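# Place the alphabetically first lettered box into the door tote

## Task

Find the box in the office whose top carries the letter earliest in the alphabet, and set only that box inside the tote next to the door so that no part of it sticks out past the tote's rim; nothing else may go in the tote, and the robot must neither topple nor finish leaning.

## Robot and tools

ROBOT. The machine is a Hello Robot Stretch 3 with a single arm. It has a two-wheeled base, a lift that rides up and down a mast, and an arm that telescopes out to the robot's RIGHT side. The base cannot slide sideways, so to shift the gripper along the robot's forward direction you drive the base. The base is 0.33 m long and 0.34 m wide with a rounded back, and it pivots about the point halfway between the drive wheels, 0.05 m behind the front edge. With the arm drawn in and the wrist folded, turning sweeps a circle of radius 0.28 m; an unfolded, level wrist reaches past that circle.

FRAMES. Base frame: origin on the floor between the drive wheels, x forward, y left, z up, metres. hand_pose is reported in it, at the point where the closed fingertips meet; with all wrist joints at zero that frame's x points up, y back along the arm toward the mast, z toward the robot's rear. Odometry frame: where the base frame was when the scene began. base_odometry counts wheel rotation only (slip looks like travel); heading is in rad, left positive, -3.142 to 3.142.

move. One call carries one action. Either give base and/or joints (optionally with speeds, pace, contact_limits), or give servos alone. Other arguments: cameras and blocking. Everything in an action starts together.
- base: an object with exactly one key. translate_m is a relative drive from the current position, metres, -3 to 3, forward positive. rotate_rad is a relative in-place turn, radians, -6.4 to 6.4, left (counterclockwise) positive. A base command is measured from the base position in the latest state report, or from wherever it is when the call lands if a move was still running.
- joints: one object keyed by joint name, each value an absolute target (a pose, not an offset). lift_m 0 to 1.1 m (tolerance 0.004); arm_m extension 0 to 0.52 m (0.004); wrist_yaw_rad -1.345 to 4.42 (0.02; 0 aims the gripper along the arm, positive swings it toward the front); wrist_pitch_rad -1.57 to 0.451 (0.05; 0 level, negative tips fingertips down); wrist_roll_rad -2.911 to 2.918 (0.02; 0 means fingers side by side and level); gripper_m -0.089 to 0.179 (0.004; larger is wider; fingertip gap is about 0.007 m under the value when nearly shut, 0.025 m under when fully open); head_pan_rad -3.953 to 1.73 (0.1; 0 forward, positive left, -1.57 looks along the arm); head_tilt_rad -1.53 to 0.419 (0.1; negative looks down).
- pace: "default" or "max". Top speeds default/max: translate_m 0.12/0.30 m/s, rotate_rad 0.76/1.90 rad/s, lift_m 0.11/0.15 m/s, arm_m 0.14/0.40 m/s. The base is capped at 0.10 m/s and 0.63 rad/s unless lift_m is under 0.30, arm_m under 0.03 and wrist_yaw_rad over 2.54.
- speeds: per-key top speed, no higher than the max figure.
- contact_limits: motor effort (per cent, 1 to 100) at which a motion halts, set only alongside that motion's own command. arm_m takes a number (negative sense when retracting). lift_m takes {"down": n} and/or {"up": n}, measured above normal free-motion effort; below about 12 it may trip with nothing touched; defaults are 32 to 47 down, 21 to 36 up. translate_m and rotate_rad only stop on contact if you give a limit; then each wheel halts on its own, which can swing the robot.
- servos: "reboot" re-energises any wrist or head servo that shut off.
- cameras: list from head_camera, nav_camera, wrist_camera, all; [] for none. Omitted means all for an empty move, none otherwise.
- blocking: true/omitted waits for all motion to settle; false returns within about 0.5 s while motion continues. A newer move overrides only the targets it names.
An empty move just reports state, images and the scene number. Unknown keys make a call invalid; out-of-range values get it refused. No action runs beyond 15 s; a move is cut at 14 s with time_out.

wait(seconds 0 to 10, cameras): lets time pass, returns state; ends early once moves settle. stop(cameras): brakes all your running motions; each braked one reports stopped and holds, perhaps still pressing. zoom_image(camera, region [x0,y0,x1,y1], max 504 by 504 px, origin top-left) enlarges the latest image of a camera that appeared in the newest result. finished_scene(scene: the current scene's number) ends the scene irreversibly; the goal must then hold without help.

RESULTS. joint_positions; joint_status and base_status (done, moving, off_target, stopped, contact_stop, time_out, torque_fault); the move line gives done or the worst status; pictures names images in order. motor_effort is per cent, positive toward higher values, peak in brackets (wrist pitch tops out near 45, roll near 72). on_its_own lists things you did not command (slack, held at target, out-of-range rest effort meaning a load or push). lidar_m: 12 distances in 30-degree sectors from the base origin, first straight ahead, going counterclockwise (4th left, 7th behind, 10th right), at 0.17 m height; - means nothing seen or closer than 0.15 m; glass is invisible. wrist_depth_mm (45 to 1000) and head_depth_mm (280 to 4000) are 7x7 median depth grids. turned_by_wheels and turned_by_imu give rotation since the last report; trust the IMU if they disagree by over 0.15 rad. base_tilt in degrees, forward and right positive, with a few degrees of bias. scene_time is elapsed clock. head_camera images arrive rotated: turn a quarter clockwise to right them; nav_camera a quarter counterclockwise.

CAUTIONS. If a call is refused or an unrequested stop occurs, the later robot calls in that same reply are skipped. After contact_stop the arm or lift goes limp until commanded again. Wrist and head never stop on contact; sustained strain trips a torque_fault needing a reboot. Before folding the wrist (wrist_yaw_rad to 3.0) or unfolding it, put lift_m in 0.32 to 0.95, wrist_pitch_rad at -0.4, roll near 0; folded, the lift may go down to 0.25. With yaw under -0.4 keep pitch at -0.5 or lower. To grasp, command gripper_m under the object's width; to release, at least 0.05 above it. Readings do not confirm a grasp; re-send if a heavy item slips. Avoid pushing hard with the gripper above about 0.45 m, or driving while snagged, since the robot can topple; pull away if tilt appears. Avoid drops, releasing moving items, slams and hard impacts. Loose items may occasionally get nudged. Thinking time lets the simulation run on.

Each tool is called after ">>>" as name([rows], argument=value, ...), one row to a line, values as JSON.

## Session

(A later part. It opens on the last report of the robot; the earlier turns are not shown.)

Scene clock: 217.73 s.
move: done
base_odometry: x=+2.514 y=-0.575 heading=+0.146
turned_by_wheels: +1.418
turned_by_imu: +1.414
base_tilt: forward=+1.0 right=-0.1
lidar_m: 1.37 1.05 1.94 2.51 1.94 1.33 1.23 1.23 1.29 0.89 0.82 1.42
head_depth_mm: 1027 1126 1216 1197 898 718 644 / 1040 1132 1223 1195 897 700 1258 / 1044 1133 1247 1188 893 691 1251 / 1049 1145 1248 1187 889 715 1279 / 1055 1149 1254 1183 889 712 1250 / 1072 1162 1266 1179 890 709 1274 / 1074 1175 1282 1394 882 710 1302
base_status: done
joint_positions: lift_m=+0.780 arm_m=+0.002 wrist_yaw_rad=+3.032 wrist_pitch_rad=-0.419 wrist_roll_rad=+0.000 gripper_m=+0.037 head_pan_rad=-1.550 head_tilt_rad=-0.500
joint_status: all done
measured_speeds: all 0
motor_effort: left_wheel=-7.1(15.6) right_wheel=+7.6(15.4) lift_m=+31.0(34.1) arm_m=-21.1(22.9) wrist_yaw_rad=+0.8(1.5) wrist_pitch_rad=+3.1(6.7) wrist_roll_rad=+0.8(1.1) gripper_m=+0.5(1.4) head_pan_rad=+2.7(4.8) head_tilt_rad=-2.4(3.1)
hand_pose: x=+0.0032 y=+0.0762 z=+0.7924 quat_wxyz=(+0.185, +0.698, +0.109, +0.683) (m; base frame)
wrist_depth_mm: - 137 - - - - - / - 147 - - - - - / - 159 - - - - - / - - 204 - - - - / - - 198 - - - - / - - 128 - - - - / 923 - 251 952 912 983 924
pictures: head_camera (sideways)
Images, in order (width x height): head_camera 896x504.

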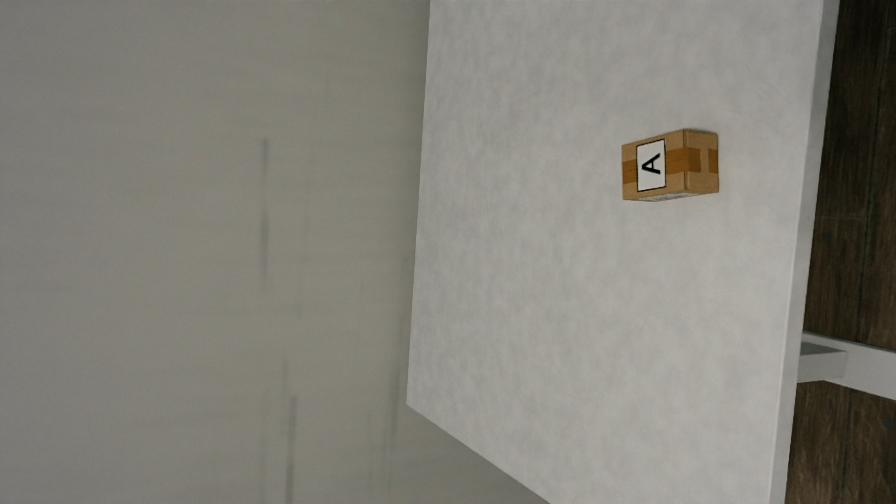

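>>> move(base={"translate_m": -0.04}, joints={"wrist_yaw_rad": 0.12, "lift_m": 0.742}, pace="max", cameras=[])

>>> move(joints={"gripper_m": 0.179, "arm_m": 0.055}, cameras=["wrist_camera"])

Scene clock: 253.63 s.
move: done
base_odometry: x=+2.475 y=-0.581 heading=+0.146
turned_by_wheels: +0.000
turned_by_imu: +0.001
base_tilt: forward=+0.9 right=-0.2
lidar_m: 1.41 1.08 1.96 2.51 1.91 1.30 1.19 1.20 1.29 1.24 0.83 1.46
head_depth_mm: 1039 1118 1213 1199 898 720 647 / 1037 1121 1227 1193 900 715 1259 / 1049 1135 1242 1192 895 694 642 / 1053 1143 1250 1191 892 695 642 / 1064 1153 1259 1180 888 709 1272 / 1073 1162 1285 1178 889 710 1240 / 1077 1173 1290 1357 884 712 1298
base_status: done
joint_positions: lift_m=+0.742 arm_m=+0.002 wrist_yaw_rad=+0.123 wrist_pitch_rad=-0.419 wrist_roll_rad=+0.000 gripper_m=+0.037 head_pan_rad=-1.550 head_tilt_rad=-0.500
joint_status: all done
measured_speeds: all 0
motor_effort: left_wheel=-3.4(12.1) right_wheel=-3.0(7.2) lift_m=+19.7(24.4) arm_m=-17.3(18.9) wrist_yaw_rad=-1.7(7.7) wrist_pitch_rad=+3.3(3.7) wrist_roll_rad=+0.8(1.1) gripper_m=-0.4(1.1) head_pan_rad=+3.8(4.1) head_tilt_rad=-1.5(2.4)
hand_pose: x=+0.0060 y=-0.3693 z=+0.7545 quat_wxyz=(+0.700, +0.190, -0.681, -0.105) (m; base frame)
wrist_depth_mm: - - - - - - - / - - - - - - - / - - - 297 300 - - / - - - - - - - / - - - 149 151 - - / - - 128 - 146 - - / 907 923 881 922 908 918 931
pictures: none
No camera images: "cameras" was empty.

Scene clock: 255.60 s.
move: done
base_odometry: x=+2.475 y=-0.581 heading=+0.146
turned_by_wheels: +0.000
turned_by_imu: +0.000
base_tilt: forward=+0.9 right=-0.1
lidar_m: 1.41 1.08 1.96 2.51 1.91 1.30 1.19 1.20 1.29 1.24 0.83 1.46
head_depth_mm: 1027 1116 1219 1194 899 715 645 / 1040 1130 1228 1193 894 715 646 / 1046 1136 1234 1191 893 692 417 / 1051 1141 1259 1186 888 695 624 / 1059 1151 1263 1178 895 709 641 / 1067 1161 1267 1177 889 712 1250 / 1084 1171 1286 1359 889 711 1310
base_status: not commanded
joint_positions: lift_m=+0.742 arm_m=+0.055 wrist_yaw_rad=+0.123 wrist_pitch_rad=-0.419 wrist_roll_rad=+0.000 gripper_m=+0.179 head_pan_rad=-1.550 head_tilt_rad=-0.500
joint_status: all done
measured_speeds: all 0
motor_effort: left_wheel=-3.3(3.4) right_wheel=-3.4(4.0) lift_m=+20.4(20.5) arm_m=+20.8(25.6) wrist_yaw_rad=-1.7(2.6) wrist_pitch_rad=+3.0(3.7) wrist_roll_rad=+0.8(1.1) gripper_m=+0.3(95.3) head_pan_rad=+3.1(4.2) head_tilt_rad=-2.3(2.7)
hand_pose: x=+0.0060 y=-0.4226 z=+0.7545 quat_wxyz=(+0.700, +0.189, -0.681, -0.105) (m; base frame)
wrist_depth_mm: - - - - - - - / - - - - - - - / - - - 271 254 - - / - - - 260 257 - - / - - - - - - - / 116 125 - - - - 114 / - 884 885 908 885 924 107
pictures: wrist_camera
Images, in order (width x height): wrist_camera 644x364.

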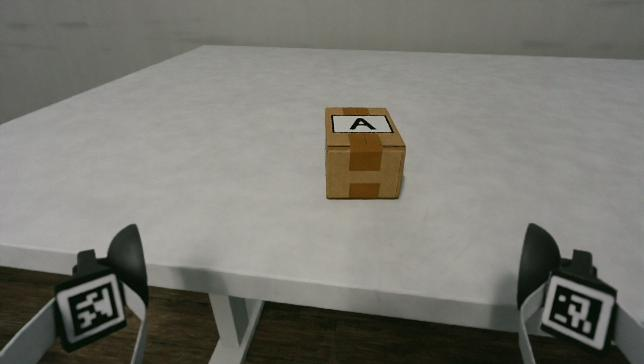

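>>> move(joints={"lift_m": 0.732, "arm_m": 0.207}, speeds={"arm_m": 0.12}, contact_limits={"arm_m": 45}, cameras=["wrist_camera"])

Scene clock: 281.97 s.
move: done
base_odometry: x=+2.475 y=-0.581 heading=+0.146
turned_by_wheels: +0.000
turned_by_imu: +0.001
base_tilt: forward=+1.0 right=-0.1
lidar_m: 1.41 1.08 1.95 2.51 1.91 1.30 1.19 1.20 1.29 1.24 0.83 1.46
head_depth_mm: 1034 1116 1218 1191 898 442 370 / 1038 1129 1223 1194 900 428 427 / 1044 1136 1242 1191 894 442 450 / 1053 1141 1245 1184 892 675 1287 / 1060 1153 1265 1181 891 693 1271 / 1072 1169 1272 1180 882 709 1257 / 1080 1178 1287 1370 880 711 1297
base_status: not commanded
joint_positions: lift_m=+0.732 arm_m=+0.207 wrist_yaw_rad=+0.123 wrist_pitch_rad=-0.419 wrist_roll_rad=+0.000 gripper_m=+0.179 head_pan_rad=-1.550 head_tilt_rad=-0.500
joint_status: all done
measured_speeds: all 0
motor_effort: left_wheel=-3.4(3.5) right_wheel=-3.5(4.1) lift_m=+20.9(22.0) arm_m=+22.2(25.6) wrist_yaw_rad=-2.1(2.4) wrist_pitch_rad=+3.2(3.7) wrist_roll_rad=+0.8(1.1) gripper_m=+0.8(1.2) head_pan_rad=+2.6(4.2) head_tilt_rad=-1.8(2.4)
contact_limits: arm_m 45 (drawing in: default 39, maximum 55; extending or still: default 49, maximum 70)
hand_pose: x=+0.0060 y=-0.5746 z=+0.7445 quat_wxyz=(+0.700, +0.189, -0.681, -0.105) (m; base frame)
wrist_depth_mm: - - - - - - - / - - - - - - - / - - - - - - - / - - - 174 - - - / - - - 145 145 - - / - 121 - 122 118 - 114 / - - - 120 121 - 106
pictures: wrist_camera
Images, in order (width x height): wrist_camera 644x364.

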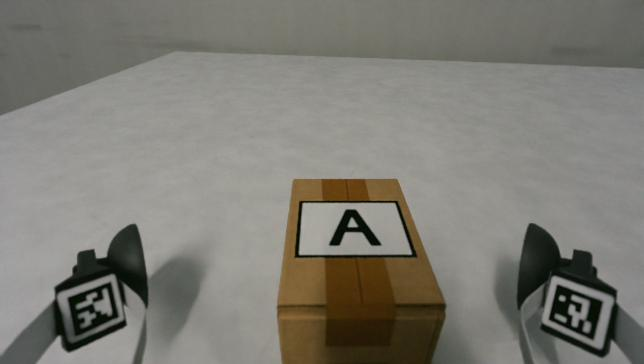

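>>> move(base={"translate_m": -0.008}, joints={"lift_m": 0.726, "gripper_m": 0.1}, cameras=[])

>>> move(joints={"gripper_m": 0.05}, cameras=[])

>>> move(joints={"gripper_m": 0.015}, cameras=["wrist_camera"])

Scene clock: 293.30 s.
move: done
base_odometry: x=+2.467 y=-0.582 heading=+0.146
turned_by_wheels: +0.000
turned_by_imu: +0.001
base_tilt: forward=+0.9 right=-0.1
lidar_m: 1.42 1.09 1.96 2.51 1.91 1.29 1.18 1.19 1.29 1.24 0.83 1.47
head_depth_mm: 1030 1117 1213 1198 898 698 375 / 1046 1129 1230 1199 895 435 426 / 1047 1131 1239 1188 889 452 454 / 1057 1146 1254 1177 892 679 1283 / 1055 1153 1264 1178 887 715 1271 / 1068 1163 1277 1174 888 712 1250 / 1081 1172 1284 1362 883 711 1298
base_status: done
joint_positions: lift_m=+0.726 arm_m=+0.207 wrist_yaw_rad=+0.123 wrist_pitch_rad=-0.419 wrist_roll_rad=+0.000 gripper_m=+0.100 head_pan_rad=-1.550 head_tilt_rad=-0.500
joint_status: all done
measured_speeds: all 0
motor_effort: left_wheel=-4.2(9.7) right_wheel=-5.8(8.3) lift_m=+19.7(22.7) arm_m=+11.1(14.7) wrist_yaw_rad=-1.2(2.3) wrist_pitch_rad=+3.1(3.6) wrist_roll_rad=+0.8(1.1) gripper_m=-0.6(94.1) head_pan_rad=+1.5(3.8) head_tilt_rad=-1.5(2.2)
contact_limits: arm_m 45 (drawing in: default 39, maximum 55; extending or still: default 49, maximum 70)
hand_pose: x=+0.0059 y=-0.5746 z=+0.7385 quat_wxyz=(+0.700, +0.189, -0.681, -0.105) (m; base frame)
wrist_depth_mm: - - - - - - - / - - - - - - - / - - - - - - - / - - - 171 - - - / - - 150 137 142 - - / - - 128 114 118 121 - / - 94 122 122 122 - -
pictures: none
No camera images: "cameras" was empty.

Scene clock: 294.33 s.
move: done
base_odometry: x=+2.467 y=-0.582 heading=+0.146
turned_by_wheels: +0.000
turned_by_imu: +0.000
base_tilt: forward=+1.1 right=-0.2
lidar_m: 1.42 1.09 1.96 2.51 1.91 1.29 1.18 1.19 1.29 1.24 0.83 1.47
head_depth_mm: 1033 1112 1217 1190 898 701 377 / 1040 1116 1229 1198 897 435 426 / 1044 1136 1238 1190 888 452 454 / 1055 1141 1244 1190 891 680 1276 / 1068 1153 1260 1176 891 715 1274 / 1070 1166 1277 1174 883 709 1245 / 1073 1175 1278 1358 883 707 1310
base_status: not commanded
joint_positions: lift_m=+0.726 arm_m=+0.207 wrist_yaw_rad=+0.122 wrist_pitch_rad=-0.419 wrist_roll_rad=+0.000 gripper_m=+0.051 head_pan_rad=-1.550 head_tilt_rad=-0.500
joint_status: all done
measured_speeds: all 0
motor_effort: left_wheel=-4.3(4.4) right_wheel=-5.8(6.1) lift_m=+19.6(19.7) arm_m=+8.6(11.1) wrist_yaw_rad=-1.2(1.8) wrist_pitch_rad=+3.3(3.6) wrist_roll_rad=+1.0(1.0) gripper_m=-18.4(98.8) head_pan_rad=+2.2(4.3) head_tilt_rad=-0.5(2.1)
contact_limits: arm_m 45 (drawing in: default 39, maximum 55; extending or still: default 49, maximum 70)
hand_pose: x=+0.0058 y=-0.5746 z=+0.7385 quat_wxyz=(+0.700, +0.189, -0.681, -0.105) (m; base frame)
wrist_depth_mm: - - - - - - - / - - - - - - - / - - - - - - - / - - - 172 - - - / - - 148 137 142 - - / - - 124 114 122 119 - / - 96 122 124 123 - -
pictures: none
No camera images: "cameras" was empty.

Scene clock: 295.23 s.
move: done
base_odometry: x=+2.467 y=-0.582 heading=+0.146
turned_by_wheels: +0.000
turned_by_imu: +0.000
base_tilt: forward=+1.0 right=+0.1
lidar_m: 1.42 1.09 1.96 2.52 1.91 1.29 1.18 1.19 1.29 1.25 0.83 1.47
head_depth_mm: 1033 1117 1215 1206 897 700 376 / 1034 1126 1228 1195 896 435 427 / 1050 1140 1241 1198 893 452 452 / 1054 1133 1247 1176 889 678 1278 / 1063 1151 1268 1193 889 710 1271 / 1075 1162 1271 1183 888 710 1254 / 1087 1171 1282 1365 885 708 1306
base_status: not commanded
joint_positions: lift_m=+0.726 arm_m=+0.207 wrist_yaw_rad=+0.122 wrist_pitch_rad=-0.419 wrist_roll_rad=+0.000 gripper_m=+0.017 head_pan_rad=-1.550 head_tilt_rad=-0.500
joint_status: all done
measured_speeds: all 0
motor_effort: left_wheel=-4.3(4.4) right_wheel=-5.3(6.0) lift_m=+19.6(19.7) arm_m=+6.3(8.4) wrist_yaw_rad=-1.0(1.5) wrist_pitch_rad=+3.1(3.7) wrist_roll_rad=+0.6(1.2) gripper_m=-32.4(98.9) head_pan_rad=+3.1(3.1) head_tilt_rad=-0.4(2.0)
contact_limits: arm_m 45 (drawing in: default 39, maximum 55; extending or still: default 49, maximum 70)
hand_pose: x=+0.0058 y=-0.5746 z=+0.7385 quat_wxyz=(+0.700, +0.189, -0.681, -0.105) (m; base frame)
wrist_depth_mm: - - - - - - - / - - - - - - - / - - - - - - - / - - - 171 - - - / - - 148 137 144 - - / - - 124 114 122 119 - / - - 123 124 123 - -
pictures: wrist_camera
Images, in order (width x height): wrist_camera 644x364.

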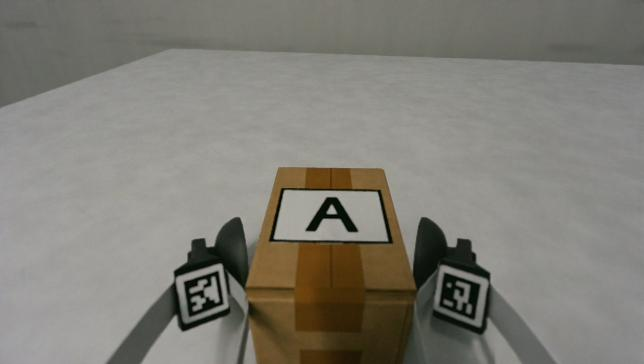

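>>> move(joints={"lift_m": 0.8, "gripper_m": 0.005}, cameras=[])

>>> move(joints={"arm_m": 0.0, "head_pan_rad": 0.0, "head_tilt_rad": -0.6}, cameras=["wrist_camera"])

Scene clock: 322.37 s.
move: off_target
base_odometry: x=+2.467 y=-0.582 heading=+0.146
turned_by_wheels: +0.000
turned_by_imu: +0.001
base_tilt: forward=+1.1 right=-0.1
lidar_m: 1.42 1.09 1.96 2.52 1.91 1.30 1.18 1.19 1.29 1.24 0.83 1.48
head_depth_mm: 1035 1113 1221 1197 898 362 336 / 1046 1123 1215 1196 894 388 1258 / 1048 1143 1242 1181 860 413 1260 / 1057 1145 1252 1185 891 677 1279 / 1066 1153 1262 1181 889 712 1283 / 1074 1165 1264 1180 889 713 1246 / 1078 1172 1289 1371 885 710 1302
base_status: not commanded
joint_positions: lift_m=+0.800 arm_m=+0.207 wrist_yaw_rad=+0.122 wrist_pitch_rad=-0.424 wrist_roll_rad=+0.000 gripper_m=+0.010 head_pan_rad=-1.550 head_tilt_rad=-0.500
joint_status: gripper_m off_target (ended at +0.010, target +0.005); the others done
measured_speeds: all 0
motor_effort: left_wheel=-4.3(4.5) right_wheel=-5.8(6.3) lift_m=+32.0(34.5) arm_m=-5.1(5.1) wrist_yaw_rad=-0.7(1.7) wrist_pitch_rad=+4.2(4.6) wrist_roll_rad=+0.8(1.0) gripper_m=-18.4(93.8) head_pan_rad=+2.3(3.2) head_tilt_rad=-1.0(1.7)
contact_limits: arm_m 45 (drawing in: default 39, maximum 55; extending or still: default 49, maximum 70)
hand_pose: x=+0.0057 y=-0.5740 z=+0.8113 quat_wxyz=(+0.699, +0.191, -0.681, -0.107) (m; base frame)
wrist_depth_mm: - - - - - - - / - - - - - - - / - - - - - - - / - - - 179 - - - / - - 148 143 146 - - / - - 124 115 125 119 - / - - 122 121 120 - -
pictures: none
No camera images: "cameras" was empty.

Scene clock: 325.10 s.
move: done
base_odometry: x=+2.467 y=-0.582 heading=+0.146
turned_by_wheels: +0.000
turned_by_imu: +0.000
base_tilt: forward=+1.0 right=+0.0
lidar_m: 1.42 1.09 1.96 2.51 1.92 1.30 1.18 1.20 1.29 1.24 0.83 1.47
head_depth_mm: 1176 1301 1450 1626 1746 1488 1261 / 1193 1306 1460 1650 1774 1475 1262 / 1200 1313 1463 1655 1782 1485 1255 / 1206 1325 1481 1687 1774 1473 1263 / 1207 1343 1489 1664 1792 1468 1253 / 1225 1332 1508 1703 1774 1474 1269 / 1226 1340 1083 1627 1448 1442 1263
base_status: not commanded
joint_positions: lift_m=+0.800 arm_m=+0.002 wrist_yaw_rad=+0.122 wrist_pitch_rad=-0.424 wrist_roll_rad=+0.000 gripper_m=+0.010 head_pan_rad=+0.010 head_tilt_rad=-0.600
joint_status: all done
joint sent to its limit — arm_m, lower limit.
measured_speeds: all 0
motor_effort: left_wheel=-4.0(4.5) right_wheel=-5.8(6.4) lift_m=+32.1(32.3) arm_m=-21.0(25.3) wrist_yaw_rad=-1.2(1.8) wrist_pitch_rad=+4.2(4.6) wrist_roll_rad=+0.8(1.1) gripper_m=-18.6(19.5) head_pan_rad=-3.1(5.9) head_tilt_rad=-3.6(6.9)
hand_pose: x=+0.0057 y=-0.3687 z=+0.8113 quat_wxyz=(+0.699, +0.191, -0.681, -0.107) (m; base frame)
wrist_depth_mm: - - - - - - - / - - - - - - - / - - - - - - - / - - - 179 - - - / - - 147 143 146 - - / - - 124 115 124 119 - / - 944 124 121 915 924 935
pictures: wrist_camera
Images, in order (width x height): wrist_camera 644x364.

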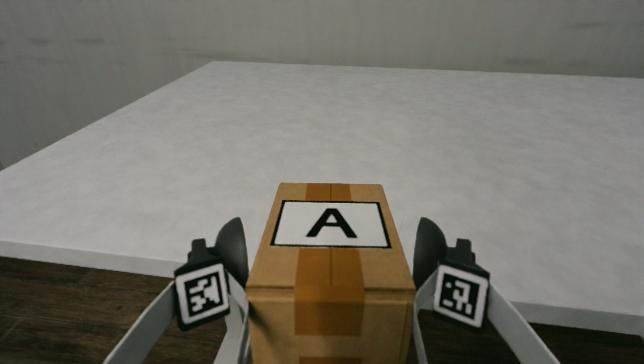

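>>> move(joints={"wrist_yaw_rad": 2.6}, cameras=[])

>>> move(base={"rotate_rad": 2.035}, joints={"lift_m": 0.285}, pace="max", cameras=["head_camera", "wrist_camera"])

Scene clock: 331.30 s.
move: done
base_odometry: x=+2.467 y=-0.582 heading=+0.146
turned_by_wheels: +0.000
turned_by_imu: +0.001
base_tilt: forward=+0.9 right=-0.3
lidar_m: 1.42 1.09 1.96 2.52 1.91 1.29 1.18 1.19 1.29 1.24 0.83 1.47
head_depth_mm: 1184 1307 1457 1637 1762 1478 1263 / 1197 1319 1462 1642 1770 1488 1263 / 1190 1322 1459 1669 1783 1477 1266 / 1214 1329 1469 1689 1775 1481 1258 / 1214 1341 1475 1690 1769 1484 1256 / 1222 1336 1492 1694 1778 1477 1260 / 1223 1335 1138 1651 1455 1441 1256
base_status: not commanded
joint_positions: lift_m=+0.800 arm_m=+0.002 wrist_yaw_rad=+2.597 wrist_pitch_rad=-0.424 wrist_roll_rad=+0.000 gripper_m=+0.010 head_pan_rad=+0.000 head_tilt_rad=-0.600
joint_status: all done
measured_speeds: all 0
motor_effort: left_wheel=-4.0(4.5) right_wheel=-5.6(6.2) lift_m=+32.0(32.4) arm_m=-5.6(12.3) wrist_yaw_rad=+3.9(7.7) wrist_pitch_rad=+4.1(4.5) wrist_roll_rad=+0.8(1.1) gripper_m=-18.8(19.7) head_pan_rad=-4.1(4.2) head_tilt_rad=-3.5(4.8)
hand_pose: x=+0.0946 y=+0.0445 z=+0.8113 quat_wxyz=(+0.330, +0.705, -0.042, +0.626) (m; base frame)
wrist_depth_mm: - - - - - - - / - - - - - - - / - - - - - - - / - - - - - - - / - - 151 143 154 - - / - - 125 115 125 - - / 208 906 124 121 919 948 -
pictures: none
No camera images: "cameras" was empty.

Scene clock: 335.53 s.
move: done
base_odometry: x=+2.467 y=-0.582 heading=+2.180
turned_by_wheels: +2.035
turned_by_imu: +2.028
base_tilt: forward=+1.0 right=-0.1
lidar_m: 1.91 1.29 1.48 1.18 1.20 1.24 0.83 1.51 1.42 1.09 1.86 2.51
head_depth_mm: 2163 2319 2562 2248 1788 1472 1269 / 2272 2462 2641 2246 1792 1477 1264 / 2369 2578 2775 2251 1766 1483 1269 / 2479 2702 2910 2263 1783 1472 1257 / 2592 2899 2873 2159 1793 1474 1266 / 1636 1862 1978 2105 1779 1476 1254 / 1714 1952 1896 2089 1759 1480 1256
base_status: done
joint_positions: lift_m=+0.285 arm_m=+0.002 wrist_yaw_rad=+2.597 wrist_pitch_rad=-0.425 wrist_roll_rad=+0.000 gripper_m=+0.010 head_pan_rad=+0.000 head_tilt_rad=-0.600
joint_status: all done
measured_speeds: all 0
motor_effort: left_wheel=-8.3(15.7) right_wheel=+10.1(14.9) lift_m=+20.9(29.8) arm_m=-14.6(14.7) wrist_yaw_rad=+3.1(4.0) wrist_pitch_rad=+4.3(4.6) wrist_roll_rad=+0.8(1.1) gripper_m=-18.8(19.8) head_pan_rad=-2.8(5.1) head_tilt_rad=-2.4(4.3)
hand_pose: x=+0.0945 y=+0.0444 z=+0.2960 quat_wxyz=(+0.330, +0.706, -0.042, +0.626) (m; base frame)
wrist_depth_mm: - - - - - - - / - - - - - - - / - - - - - - - / 761 765 760 760 763 764 763 / 618 619 150 143 154 618 623 / 513 512 125 115 125 487 522 / 212 261 124 121 418 429 442
pictures: head_camera (sideways), wrist_camera
Images, in order (width x height): head_camera 896x504, wrist_camera 644x364.

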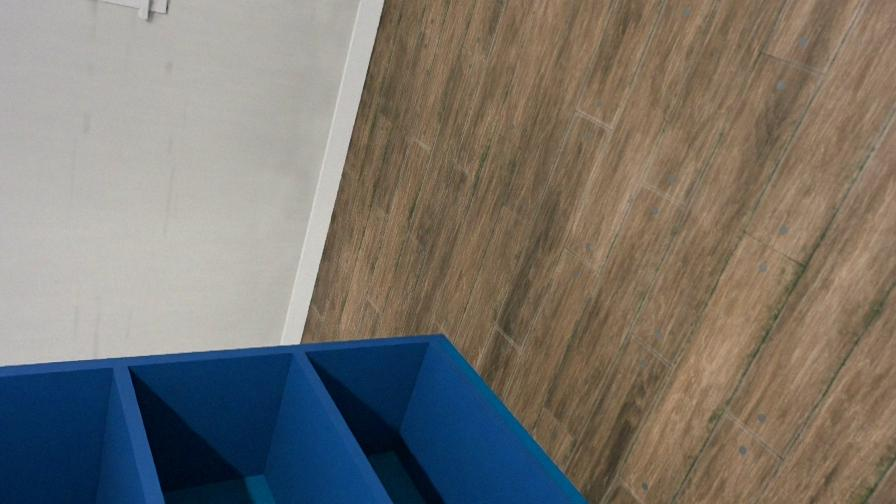

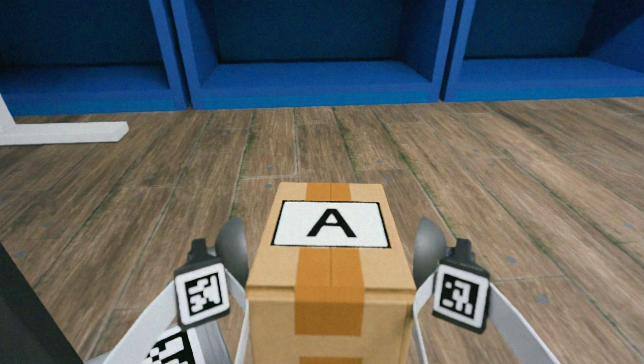

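>>> move(base={"translate_m": 2.2}, pace="max", cameras=[])

>>> move(base={"rotate_rad": 1.107}, joints={"head_pan_rad": 0.0, "head_tilt_rad": -0.65}, pace="max", cameras=["head_camera", "wrist_camera"])

Scene clock: 354.90 s.
move: done
base_odometry: x=+1.208 y=+1.222 heading=+2.180
turned_by_wheels: +0.000
turned_by_imu: -0.002
base_tilt: forward=+0.7 right=-0.2
lidar_m: 0.55 0.71 1.53 0.66 0.48 1.32 2.99 2.40 1.89 0.84 0.57 0.54
head_depth_mm: 427 464 509 562 630 713 822 / 447 486 536 596 671 770 903 / 467 513 567 635 722 831 990 / 492 541 604 679 781 919 1105 / 518 573 643 734 850 1014 1185 / 547 610 688 792 928 1121 1250 / 580 650 740 861 1028 1275 1251
base_status: done
joint_positions: lift_m=+0.285 arm_m=+0.002 wrist_yaw_rad=+2.597 wrist_pitch_rad=-0.425 wrist_roll_rad=+0.000 gripper_m=+0.010 head_pan_rad=+0.000 head_tilt_rad=-0.600
joint_status: not commanded
measured_speeds: all 0
motor_effort: left_wheel=+1.5(12.3) right_wheel=+2.3(20.0) lift_m=+22.0(22.1) arm_m=-21.8(22.3) wrist_yaw_rad=+2.9(3.4) wrist_pitch_rad=+4.5(4.9) wrist_roll_rad=+0.9(1.1) gripper_m=-19.2(20.0) head_pan_rad=-2.1(3.8) head_tilt_rad=-1.2(3.2)
hand_pose: x=+0.0944 y=+0.0444 z=+0.2960 quat_wxyz=(+0.330, +0.706, -0.042, +0.626) (m; base frame)
wrist_depth_mm: - - - - - - - / - - - - - - - / - - - - - - - / - 756 750 765 780 724 - / 588 613 150 143 154 616 512 / 518 514 124 114 125 501 488 / 213 262 124 121 422 429 440
pictures: none
No camera images: "cameras" was empty.

Scene clock: 356.73 s.
move: done
base_odometry: x=+1.208 y=+1.222 heading=-2.996
turned_by_wheels: +1.107
turned_by_imu: +1.103
base_tilt: forward=+1.0 right=+0.0
lidar_m: 1.77 0.62 0.48 1.32 3.31 2.40 1.89 0.79 0.57 0.54 0.56 0.74
head_depth_mm: 1924 1852 1805 1750 1605 1435 1224 / 2083 2299 2538 2110 1685 1433 1238 / 2076 2312 2494 2106 1687 1428 1236 / 2087 2347 2524 2104 1703 1426 1232 / 2086 2346 2549 2092 1671 1416 1225 / 2113 2309 2516 2110 1685 1428 1234 / 2134 2374 2550 2105 1691 1427 1212
base_status: done
joint_positions: lift_m=+0.285 arm_m=+0.002 wrist_yaw_rad=+2.597 wrist_pitch_rad=-0.425 wrist_roll_rad=+0.000 gripper_m=+0.010 head_pan_rad=+0.000 head_tilt_rad=-0.649
joint_status: all done
measured_speeds: all 0
motor_effort: left_wheel=-8.6(15.5) right_wheel=+7.7(17.0) lift_m=+22.2(22.2) arm_m=-21.6(22.5) wrist_yaw_rad=+2.9(3.3) wrist_pitch_rad=+4.3(4.9) wrist_roll_rad=+0.8(1.0) gripper_m=-18.2(19.6) head_pan_rad=-1.4(3.4) head_tilt_rad=-3.4(4.2)
hand_pose: x=+0.0944 y=+0.0444 z=+0.2960 quat_wxyz=(+0.330, +0.706, -0.042, +0.626) (m; base frame)
wrist_depth_mm: - - - 494 - - - / - - - - - - - / - - 888 - 942 - - / 768 748 726 180 744 772 775 / 607 614 150 143 154 624 611 / 523 511 124 115 125 497 522 / 212 260 124 121 418 428 439
pictures: head_camera (sideways), wrist_camera
Images, in order (width x height): head_camera 896x504, wrist_camera 644x364.

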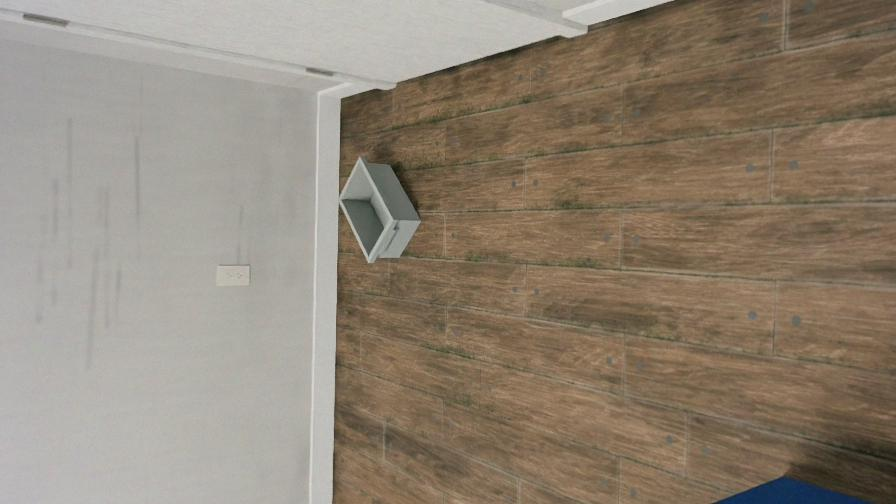

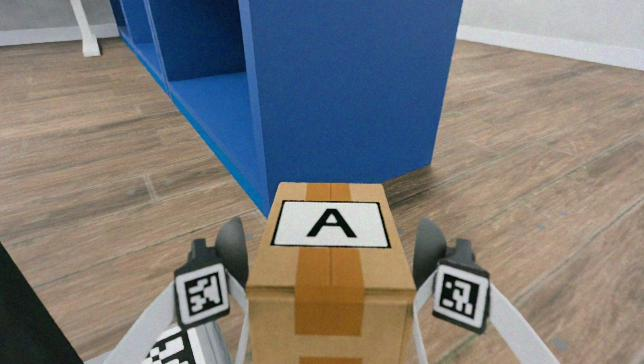

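>>> zoom_image(camera="head_camera", region=[325, 145, 435, 275])

Scaled by 3.877 from the camera's 896x504 image, which has a finer 1280x720 frame.

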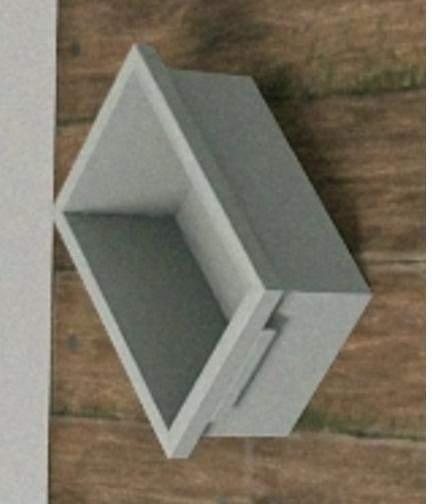

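>>> move(base={"rotate_rad": 0.191}, pace="max", cameras=[])

>>> move(base={"translate_m": 1.713}, joints={"head_pan_rad": -1.55, "head_tilt_rad": -0.8}, pace="max", cameras=[])

>>> move(base={"rotate_rad": 0.594}, joints={"lift_m": 0.6}, pace="max", cameras=["head_camera", "wrist_camera"])

Scene clock: 443.93 s.
move: done
base_odometry: x=+1.208 y=+1.222 heading=-2.806
turned_by_wheels: +0.191
turned_by_imu: +0.190
base_tilt: forward=+0.9 right=-0.2
lidar_m: 2.41 0.52 0.48 2.24 2.40 1.89 1.36 0.67 0.54 0.54 0.59 0.92
head_depth_mm: 2013 2244 2461 2112 1703 1424 1227 / 2049 2283 2497 2114 1701 1438 1230 / 2120 2280 2509 2090 1698 1419 1233 / 2120 2410 2591 2094 1679 1432 1231 / 2185 2429 2656 2100 1697 1421 1230 / 2253 2479 2663 2112 1701 1390 1221 / 2303 2565 2739 909 941 993 1064
base_status: done
joint_positions: lift_m=+0.285 arm_m=+0.002 wrist_yaw_rad=+2.597 wrist_pitch_rad=-0.425 wrist_roll_rad=+0.000 gripper_m=+0.010 head_pan_rad=+0.000 head_tilt_rad=-0.651
joint_status: not commanded
measured_speeds: all 0
motor_effort: left_wheel=-8.1(16.9) right_wheel=+6.9(14.8) lift_m=+22.3(22.7) arm_m=-18.4(19.0) wrist_yaw_rad=+2.4(3.4) wrist_pitch_rad=+4.3(4.8) wrist_roll_rad=+0.8(1.0) gripper_m=-18.7(19.6) head_pan_rad=-1.9(3.5) head_tilt_rad=-3.1(4.6)
hand_pose: x=+0.0944 y=+0.0444 z=+0.2960 quat_wxyz=(+0.330, +0.706, -0.042, +0.626) (m; base frame)
wrist_depth_mm: - - - 480 490 - - / - - - 521 - - - / - - - - - 966 - / 765 765 773 179 707 750 770 / 617 617 150 143 154 613 620 / 517 510 124 115 125 500 516 / 212 261 125 121 418 428 447
pictures: none
No camera images: "cameras" was empty.

Scene clock: 451.07 s.
move: done
base_odometry: x=-0.410 y=+0.657 heading=-2.806
turned_by_wheels: +0.000
turned_by_imu: -0.001
base_tilt: forward=+1.0 right=-0.1
lidar_m: 0.73 0.80 1.23 2.38 1.25 1.02 2.01 0.99 0.78 0.77 0.84 0.74
head_depth_mm: 648 733 840 985 1190 1307 1161 / 661 750 861 1016 1257 1314 1167 / 677 766 889 1054 1293 1310 1165 / 693 788 912 1095 1362 1316 1160 / 708 813 944 1132 1418 1307 1144 / 718 820 977 1208 1459 1268 1159 / 755 880 1038 1259 1482 1326 1144
base_status: done
joint_positions: lift_m=+0.285 arm_m=+0.002 wrist_yaw_rad=+2.598 wrist_pitch_rad=-0.425 wrist_roll_rad=+0.000 gripper_m=+0.010 head_pan_rad=-1.550 head_tilt_rad=-0.800
joint_status: all done
measured_speeds: all 0
motor_effort: left_wheel=+3.0(14.0) right_wheel=+0.5(13.9) lift_m=+22.5(23.0) arm_m=-15.8(18.4) wrist_yaw_rad=+2.8(3.4) wrist_pitch_rad=+4.5(4.8) wrist_roll_rad=+1.0(1.1) gripper_m=-18.6(19.9) head_pan_rad=+3.1(5.8) head_tilt_rad=+0.5(7.0)
hand_pose: x=+0.0944 y=+0.0444 z=+0.2960 quat_wxyz=(+0.330, +0.706, -0.042, +0.626) (m; base frame)
wrist_depth_mm: - - - - - - - / - - - - - - - / - - - - - - - / 759 774 769 778 761 718 - / 611 616 151 143 154 619 600 / 515 517 125 114 125 503 514 / 213 261 124 121 417 436 445
pictures: none
No camera images: "cameras" was empty.

Scene clock: 453.97 s.
move: done
base_odometry: x=-0.410 y=+0.657 heading=-2.212
turned_by_wheels: +0.594
turned_by_imu: +0.593
base_tilt: forward=+1.1 right=-0.2
lidar_m: 0.83 1.36 2.20 1.19 1.02 1.74 0.91 0.78 0.77 0.86 0.73 0.73
head_depth_mm: 793 874 958 1068 1229 1319 1163 / 858 953 1072 1229 1409 1310 1163 / 924 1053 1202 1387 1506 1283 484 / 871 994 1157 1375 1494 1267 473 / 803 903 1039 1209 1415 1314 1146 / 745 830 938 1078 1274 1304 1171 / 692 769 857 975 1131 1268 1167
base_status: done
joint_positions: lift_m=+0.600 arm_m=+0.002 wrist_yaw_rad=+2.598 wrist_pitch_rad=-0.426 wrist_roll_rad=+0.000 gripper_m=+0.010 head_pan_rad=-1.550 head_tilt_rad=-0.800
joint_status: all done
measured_speeds: all 0
motor_effort: left_wheel=-8.3(15.0) right_wheel=+7.2(17.0) lift_m=+31.4(34.5) arm_m=-20.5(20.6) wrist_yaw_rad=+2.9(3.4) wrist_pitch_rad=+4.8(5.0) wrist_roll_rad=+0.8(1.1) gripper_m=-18.8(19.4) head_pan_rad=+2.5(4.3) head_tilt_rad=+1.4(1.8)
hand_pose: x=+0.0943 y=+0.0443 z=+0.6108 quat_wxyz=(+0.330, +0.706, -0.041, +0.626) (m; base frame)
wrist_depth_mm: - - - - - - - / - - - - - - - / - - - - - - - / - - - - - - - / - - 151 142 154 - - / 878 915 125 115 125 863 871 / 212 725 124 121 704 751 766
pictures: head_camera (sideways), wrist_camera
Images, in order (width x height): head_camera 896x504, wrist_camera 644x364.

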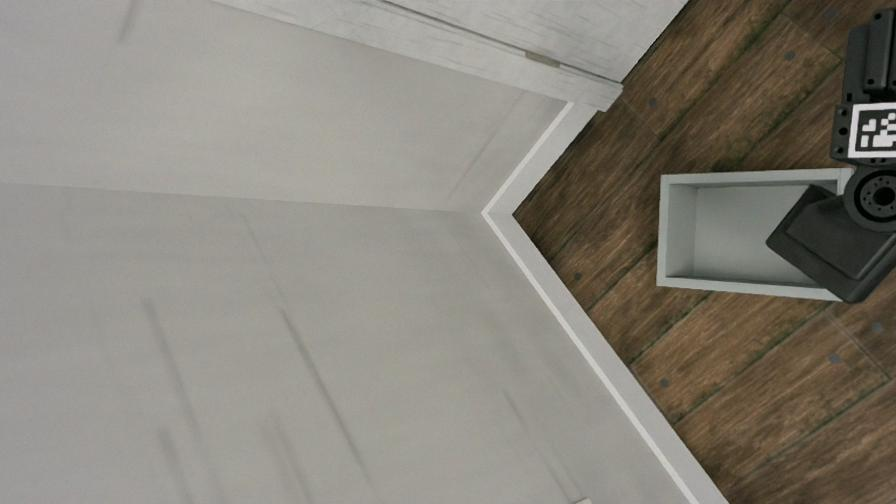

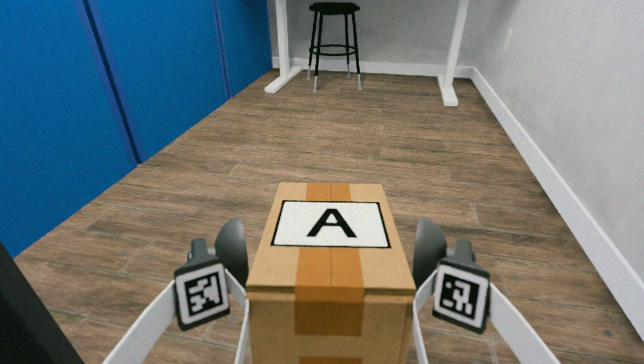

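>>> move(base={"translate_m": 0.025}, joints={"wrist_yaw_rad": 0.0, "wrist_pitch_rad": -0.7}, cameras=[])

>>> move(joints={"arm_m": 0.185, "lift_m": 0.22}, speeds={"lift_m": 0.15, "arm_m": 0.14}, cameras=["head_camera", "wrist_camera"])

Scene clock: 467.53 s.
move: done
base_odometry: x=-0.425 y=+0.637 heading=-2.212
turned_by_wheels: +0.000
turned_by_imu: +0.001
base_tilt: forward=+0.7 right=+0.0
lidar_m: 0.81 1.33 2.24 1.21 1.03 1.78 0.93 0.79 0.79 0.85 0.71 0.71
head_depth_mm: 810 888 985 1095 1248 1311 1159 / 876 975 1096 1259 1416 1306 1167 / 925 1051 1215 1432 1506 1188 524 / 845 969 1124 1348 1467 1232 1084 / 780 875 1006 1179 1402 1312 1164 / 721 805 912 1053 1246 1309 1167 / 671 746 829 948 1104 1251 1162
base_status: done
joint_positions: lift_m=+0.600 arm_m=+0.002 wrist_yaw_rad=+0.003 wrist_pitch_rad=-0.717 wrist_roll_rad=+0.000 gripper_m=+0.010 head_pan_rad=-1.550 head_tilt_rad=-0.800
joint_status: all done
measured_speeds: all 0
motor_effort: left_wheel=+4.4(6.7) right_wheel=+7.2(12.7) lift_m=+28.8(30.3) arm_m=-18.4(22.3) wrist_yaw_rad=-2.3(5.4) wrist_pitch_rad=+3.0(7.2) wrist_roll_rad=+0.8(1.0) gripper_m=-18.6(20.0) head_pan_rad=+2.5(4.3) head_tilt_rad=-1.4(1.5)
hand_pose: x=-0.0210 y=-0.3240 z=+0.5521 quat_wxyz=(+0.663, +0.249, -0.661, -0.247) (m; base frame)
wrist_depth_mm: - - - - - 530 - / - - - - - 606 - / - - - - 717 - - / - - 810 189 847 - - / - 702 149 142 153 767 - / 629 661 125 115 124 703 691 / 647 619 122 121 627 620 649
pictures: none
No camera images: "cameras" was empty.

Scene clock: 471.10 s.
move: done
base_odometry: x=-0.425 y=+0.637 heading=-2.212
turned_by_wheels: +0.000
turned_by_imu: +0.001
base_tilt: forward=+0.8 right=+0.0
lidar_m: 0.80 1.33 2.24 1.21 1.03 1.78 0.93 0.79 0.79 0.46 0.71 0.71
head_depth_mm: 811 894 985 1100 1246 1311 1163 / 878 976 1098 1269 1419 1309 1142 / 922 1053 1209 1431 1507 1233 812 / 854 966 1125 1341 1473 1248 1130 / 784 877 1002 1178 1413 1312 1160 / 722 806 913 1049 1243 1305 1166 / 674 746 834 948 1096 1253 1162
base_status: not commanded
joint_positions: lift_m=+0.220 arm_m=+0.185 wrist_yaw_rad=+0.003 wrist_pitch_rad=-0.719 wrist_roll_rad=+0.000 gripper_m=+0.010 head_pan_rad=-1.550 head_tilt_rad=-0.800
joint_status: all done
measured_speeds: all 0
motor_effort: left_wheel=+4.7(4.8) right_wheel=+6.8(7.7) lift_m=+20.2(27.1) arm_m=+20.8(25.1) wrist_yaw_rad=-2.0(2.3) wrist_pitch_rad=+3.2(3.6) wrist_roll_rad=+0.9(1.1) gripper_m=-18.8(19.5) head_pan_rad=+1.8(3.5) head_tilt_rad=-1.5(1.7)
hand_pose: x=-0.0211 y=-0.5070 z=+0.1719 quat_wxyz=(+0.663, +0.250, -0.661, -0.248) (m; base frame)
wrist_depth_mm: 341 379 - 592 - 371 348 / 364 419 - 571 535 449 385 / - - 490 484 493 462 405 / 409 424 283 177 303 417 408 / 373 371 150 143 150 371 375 / 332 331 124 115 124 324 330 / 304 113 126 121 195 190 299
pictures: head_camera (sideways), wrist_camera
Images, in order (width x height): head_camera 896x504, wrist_camera 644x364.

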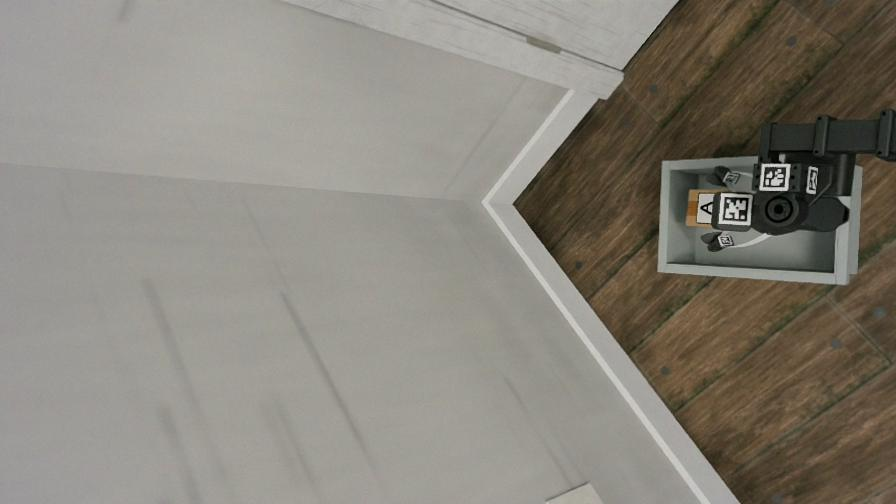

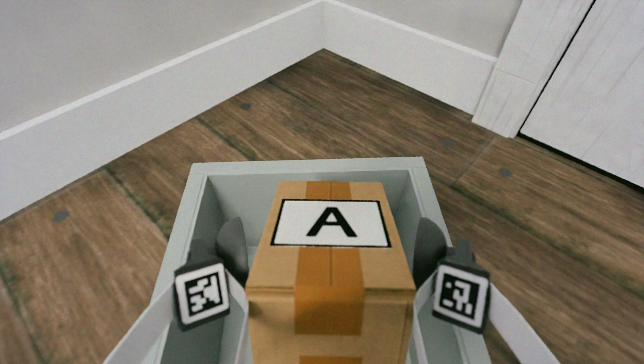

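>>> move(joints={"wrist_yaw_rad": 0.07}, cameras=[])

>>> move(joints={"lift_m": 0.125}, cameras=["head_camera", "wrist_camera"])

Scene clock: 488.07 s.
move: done
base_odometry: x=-0.425 y=+0.637 heading=-2.212
turned_by_wheels: +0.000
turned_by_imu: +0.001
base_tilt: forward=+1.0 right=-0.2
lidar_m: 0.80 1.32 2.24 1.22 1.03 1.78 0.93 0.79 0.79 0.46 0.71 0.71
head_depth_mm: 809 889 980 1099 1257 1315 1157 / 876 975 1101 1265 1412 1313 1147 / 922 1053 1214 1419 1506 1252 816 / 853 971 1135 1335 1481 1231 1121 / 786 877 1004 1178 1400 1314 1163 / 725 807 913 1046 1242 1319 1167 / 671 744 835 948 1100 1243 1158
base_status: not commanded
joint_positions: lift_m=+0.220 arm_m=+0.185 wrist_yaw_rad=+0.067 wrist_pitch_rad=-0.719 wrist_roll_rad=+0.000 gripper_m=+0.010 head_pan_rad=-1.550 head_tilt_rad=-0.800
joint_status: all done
measured_speeds: all 0
motor_effort: left_wheel=+4.5(4.8) right_wheel=+7.0(7.3) lift_m=+20.1(20.3) arm_m=+11.7(13.7) wrist_yaw_rad=+3.2(7.1) wrist_pitch_rad=+3.3(3.4) wrist_roll_rad=+0.9(1.0) gripper_m=-18.5(19.7) head_pan_rad=+1.9(3.5) head_tilt_rad=-0.9(2.4)
hand_pose: x=-0.0098 y=-0.5066 z=+0.1719 quat_wxyz=(+0.670, +0.271, -0.653, -0.227) (m; base frame)
wrist_depth_mm: 335 377 - 582 - - 351 / 359 399 - 576 559 474 378 / 364 - 492 482 485 469 403 / 399 423 282 176 282 422 414 / 372 373 152 142 150 370 369 / 331 331 124 114 124 326 333 / 307 113 126 121 125 187 299
pictures: none
No camera images: "cameras" was empty.

Scene clock: 489.77 s.
move: done
base_odometry: x=-0.425 y=+0.637 heading=-2.212
turned_by_wheels: +0.000
turned_by_imu: +0.000
base_tilt: forward=+0.9 right=-0.1
lidar_m: 0.80 1.33 2.24 1.21 1.03 1.78 0.93 0.79 0.79 0.85 0.71 0.71
head_depth_mm: 807 890 980 1105 1247 1312 1165 / 878 975 1098 1265 1413 1307 1149 / 925 1047 1211 1422 1505 1269 889 / 849 971 1129 1346 1479 1267 1125 / 781 879 1003 1182 1401 1312 1163 / 725 805 910 1049 1247 1314 1166 / 676 743 837 949 1101 1256 1164
base_status: not commanded
joint_positions: lift_m=+0.125 arm_m=+0.185 wrist_yaw_rad=+0.067 wrist_pitch_rad=-0.719 wrist_roll_rad=+0.000 gripper_m=+0.010 head_pan_rad=-1.550 head_tilt_rad=-0.800
joint_status: all done
measured_speeds: all 0
motor_effort: left_wheel=+4.8(4.9) right_wheel=+7.0(7.7) lift_m=+20.0(22.2) arm_m=+8.4(12.0) wrist_yaw_rad=+3.2(3.9) wrist_pitch_rad=+3.1(3.7) wrist_roll_rad=+0.9(1.2) gripper_m=-18.9(19.8) head_pan_rad=+1.6(3.0) head_tilt_rad=-2.0(3.1)
hand_pose: x=-0.0097 y=-0.5066 z=+0.0768 quat_wxyz=(+0.670, +0.271, -0.653, -0.227) (m; base frame)
wrist_depth_mm: - - - 500 481 425 339 / - 381 - - - 397 369 / 345 177 216 - - 187 344 / 301 152 240 177 226 159 299 / 259 142 152 142 150 158 255 / 112 126 125 114 124 129 121 / - 119 124 121 121 128 108
pictures: head_camera (sideways), wrist_camera
Images, in order (width x height): head_camera 896x504, wrist_camera 644x364.

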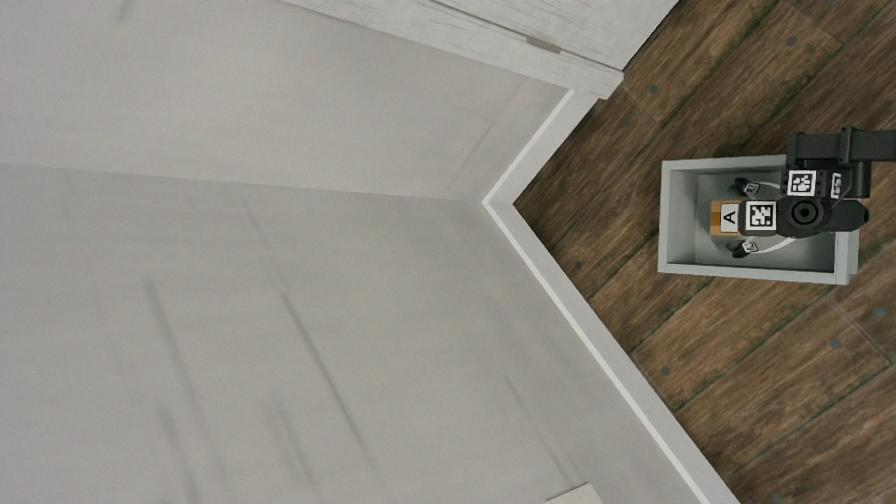

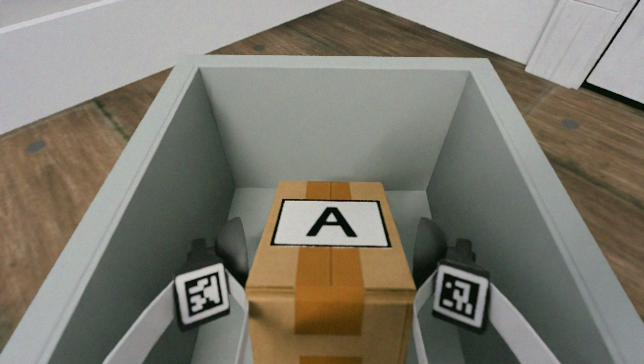

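>>> move(joints={"lift_m": 0.072}, speeds={"lift_m": 0.03}, contact_limits={"lift_m": {"down": 13}}, cameras=["wrist_camera"])

Scene clock: 499.27 s.
move: done
base_odometry: x=-0.425 y=+0.637 heading=-2.212
turned_by_wheels: +0.000
turned_by_imu: +0.001
base_tilt: forward=+0.9 right=-0.1
lidar_m: 0.80 1.33 2.23 1.22 1.03 1.78 0.93 0.79 0.79 0.85 0.71 0.71
head_depth_mm: 810 893 983 1104 1250 1313 1164 / 880 975 1102 1268 1423 1302 1160 / 926 1048 1210 1426 1504 1285 921 / 846 965 1125 1338 1475 1261 1106 / 781 878 1006 1181 1400 1307 1166 / 723 809 910 1050 1243 1310 1167 / 675 750 830 949 1099 1249 1164
base_status: not commanded
joint_positions: lift_m=+0.072 arm_m=+0.185 wrist_yaw_rad=+0.067 wrist_pitch_rad=-0.703 wrist_roll_rad=+0.000 gripper_m=+0.010 head_pan_rad=-1.550 head_tilt_rad=-0.800
joint_status: all done
measured_speeds: all 0
motor_effort: left_wheel=+4.6(4.8) right_wheel=+7.0(7.7) lift_m=+15.5(22.1) arm_m=-4.7(4.7) wrist_yaw_rad=+3.1(3.8) wrist_pitch_rad=+0.5(3.5) wrist_roll_rad=+0.8(1.1) gripper_m=-18.3(19.5) head_pan_rad=+1.8(4.1) head_tilt_rad=-1.7(3.4)
contact_limits: lift_m down 13 (down: maximum 72; up: maximum 65)
hand_pose: x=-0.0095 y=-0.5095 z=+0.0267 quat_wxyz=(+0.672, +0.266, -0.655, -0.221) (m; base frame)
wrist_depth_mm: - 149 - - - 149 331 / 114 146 - - - 153 112 / 103 158 203 - - 154 97 / 108 147 226 161 170 153 102 / 108 146 148 133 143 153 107 / 108 129 123 115 121 134 107 / - 121 138 128 157 126 97
pictures: wrist_camera
Images, in order (width x height): wrist_camera 644x364.

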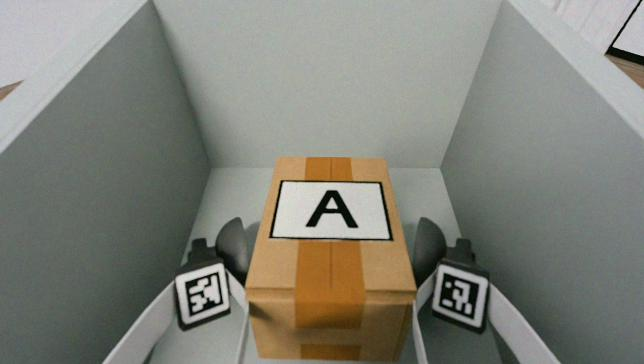

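>>> move(joints={"lift_m": 0.075}, cameras=[])

>>> move(joints={"gripper_m": 0.108}, cameras=["wrist_camera"])

Scene clock: 507.37 s.
move: done
base_odometry: x=-0.425 y=+0.637 heading=-2.212
turned_by_wheels: +0.000
turned_by_imu: +0.001
base_tilt: forward=+0.9 right=-0.1
lidar_m: 0.80 1.33 2.24 1.22 1.03 1.77 0.93 0.79 0.79 0.85 0.72 0.71
head_depth_mm: 808 893 987 1097 1250 1323 1159 / 879 980 1099 1263 1412 1318 1164 / 924 1050 1205 1422 1507 1283 921 / 845 966 1127 1338 1469 1283 1109 / 785 878 1006 1176 1398 1309 1162 / 724 808 912 1051 1242 1312 1164 / 675 745 836 949 1099 1247 1167
base_status: not commanded
joint_positions: lift_m=+0.075 arm_m=+0.185 wrist_yaw_rad=+0.067 wrist_pitch_rad=-0.710 wrist_roll_rad=+0.000 gripper_m=+0.010 head_pan_rad=-1.550 head_tilt_rad=-0.800
joint_status: all done
measured_speeds: all 0
motor_effort: left_wheel=+4.4(4.6) right_wheel=+7.1(7.4) lift_m=+32.2(32.2) arm_m=-12.6(12.9) wrist_yaw_rad=+2.9(3.4) wrist_pitch_rad=+1.6(1.9) wrist_roll_rad=+0.7(0.8) gripper_m=-20.0(20.0) head_pan_rad=+2.8(2.8) head_tilt_rad=-2.9(3.9)
hand_pose: x=-0.0096 y=-0.5082 z=+0.0284 quat_wxyz=(+0.671, +0.268, -0.654, -0.224) (m; base frame)
wrist_depth_mm: - 150 - - - 149 334 / 114 146 - - - 154 113 / 103 158 204 - - 154 97 / 108 146 205 163 172 153 102 / 109 146 148 134 144 153 107 / 108 129 123 114 121 133 107 / - 121 134 127 159 125 97
pictures: none
No camera images: "cameras" was empty.

Scene clock: 508.90 s.
move: done
base_odometry: x=-0.425 y=+0.637 heading=-2.212
turned_by_wheels: +0.000
turned_by_imu: +0.000
base_tilt: forward=+0.9 right=-0.1
lidar_m: 0.80 1.33 2.23 1.21 1.03 1.77 0.93 0.79 0.79 0.85 0.72 0.71
head_depth_mm: 811 888 985 1095 1249 1319 1166 / 879 976 1101 1263 1408 1310 1160 / 923 1053 1206 1418 1494 1277 925 / 849 966 1125 1346 1482 1280 1114 / 779 880 1012 1178 1406 1302 1162 / 723 805 911 1054 1237 1306 1155 / 674 744 839 945 1102 1251 1168
base_status: not commanded
joint_positions: lift_m=+0.075 arm_m=+0.185 wrist_yaw_rad=+0.067 wrist_pitch_rad=-0.713 wrist_roll_rad=+0.000 gripper_m=+0.108 head_pan_rad=-1.550 head_tilt_rad=-0.800
joint_status: all done
measured_speeds: all 0
motor_effort: left_wheel=+4.6(4.7) right_wheel=+7.1(7.7) lift_m=+30.4(32.5) arm_m=-16.7(17.1) wrist_yaw_rad=+2.6(3.7) wrist_pitch_rad=+2.1(2.4) wrist_roll_rad=+0.9(0.9) gripper_m=-0.5(88.3) head_pan_rad=+1.7(2.8) head_tilt_rad=-2.9(4.1)
hand_pose: x=-0.0096 y=-0.5077 z=+0.0279 quat_wxyz=(+0.671, +0.269, -0.654, -0.225) (m; base frame)
wrist_depth_mm: - 148 - - - 144 334 / 114 147 - - - 154 112 / 103 157 204 - - 153 97 / 108 146 226 167 172 153 102 / 108 147 154 146 150 143 107 / 108 124 131 131 137 126 107 / - 121 161 123 126 122 97
pictures: wrist_camera
Images, in order (width x height): wrist_camera 644x364.

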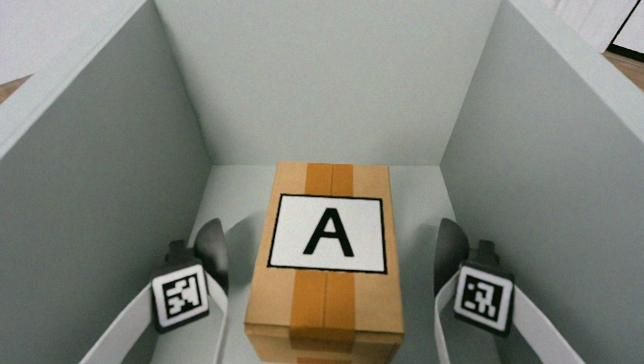

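>>> move(joints={"lift_m": 0.3}, cameras=["wrist_camera"])

>>> move(joints={"arm_m": 0.0, "lift_m": 0.36}, cameras=["head_camera"])

Scene clock: 524.17 s.
move: done
base_odometry: x=-0.425 y=+0.637 heading=-2.212
turned_by_wheels: +0.000
turned_by_imu: +0.001
base_tilt: forward=+0.9 right=-0.1
lidar_m: 0.81 1.32 2.24 1.21 1.03 1.78 0.93 0.79 0.79 0.85 0.72 0.71
head_depth_mm: 811 892 986 1098 1250 1310 1165 / 880 978 1098 1256 1409 1314 734 / 927 1054 1216 1419 1518 1172 1039 / 848 969 1129 1346 1486 1253 1114 / 784 881 1009 1175 1408 1313 1166 / 725 809 914 1047 1243 1316 1160 / 674 748 835 945 1095 1256 1165
base_status: not commanded
joint_positions: lift_m=+0.300 arm_m=+0.185 wrist_yaw_rad=+0.067 wrist_pitch_rad=-0.713 wrist_roll_rad=+0.000 gripper_m=+0.108 head_pan_rad=-1.550 head_tilt_rad=-0.800
joint_status: all done
measured_speeds: all 0
motor_effort: left_wheel=+4.4(4.7) right_wheel=+7.3(7.6) lift_m=+30.7(33.8) arm_m=-12.8(22.1) wrist_yaw_rad=+3.3(3.7) wrist_pitch_rad=+2.0(2.4) wrist_roll_rad=+0.7(1.0) gripper_m=-0.5(1.0) head_pan_rad=+0.9(2.9) head_tilt_rad=-4.5(4.8)
hand_pose: x=-0.0096 y=-0.5077 z=+0.2529 quat_wxyz=(+0.671, +0.269, -0.654, -0.225) (m; base frame)
wrist_depth_mm: 337 376 - - - - 347 / 359 - - 671 - - 379 / 378 - 570 606 593 466 - / 401 - 525 530 531 506 446 / - 465 474 475 474 459 454 / 419 124 146 - - 127 412 / 381 122 291 327 308 122 374
pictures: wrist_camera
Images, in order (width x height): wrist_camera 644x364.

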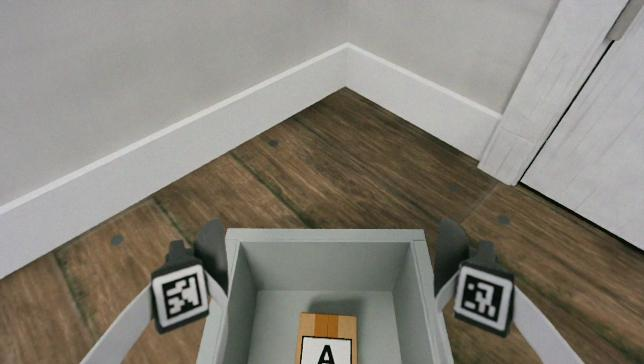

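Scene clock: 526.77 s.
move: done
base_odometry: x=-0.425 y=+0.637 heading=-2.212
turned_by_wheels: +0.000
turned_by_imu: +0.000
base_tilt: forward=+1.1 right=+0.0
lidar_m: 0.81 1.33 2.23 1.22 1.03 1.78 0.93 0.79 0.79 0.85 0.71 0.71
head_depth_mm: 811 890 981 1101 1249 1306 1158 / 874 976 1096 1257 1421 1314 1168 / 927 1050 1208 1424 1503 1291 1109 / 854 970 1122 1340 1484 1282 1048 / 782 880 1012 1186 1407 1314 1162 / 722 806 915 1052 1240 1324 1168 / 674 744 835 952 1099 1243 1170
base_status: not commanded
joint_positions: lift_m=+0.360 arm_m=+0.002 wrist_yaw_rad=+0.067 wrist_pitch_rad=-0.713 wrist_roll_rad=+0.000 gripper_m=+0.108 head_pan_rad=-1.550 head_tilt_rad=-0.800
joint_status: all done
joint sent to its limit — arm_m, lower limit.
measured_speeds: all 0
motor_effort: left_wheel=+4.5(4.8) right_wheel=+7.4(7.6) lift_m=+28.6(34.7) arm_m=-22.3(25.1) wrist_yaw_rad=+2.8(3.6) wrist_pitch_rad=+2.1(2.5) wrist_roll_rad=+0.6(0.9) gripper_m=-0.1(1.0) head_pan_rad=+0.0(2.3) head_tilt_rad=-4.2(5.6)
hand_pose: x=-0.0096 y=-0.3244 z=+0.3129 quat_wxyz=(+0.671, +0.269, -0.654, -0.225) (m; base frame)
wrist_depth_mm: - - - - - 529 - / - - - 841 - 589 - / - - 672 713 699 652 - / - 591 602 - 583 593 570 / 517 540 518 476 415 537 532 / 475 124 351 - - 126 468 / 437 123 427 309 351 122 427
pictures: head_camera (sideways)
Images, in order (width x height): head_camera 896x504.

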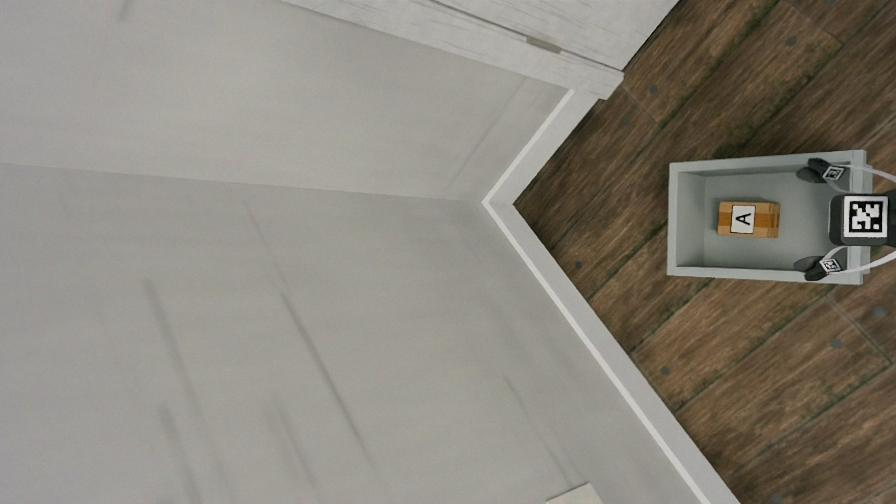

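>>> finished_scene(scene=3)

The scene is finished: the task was done.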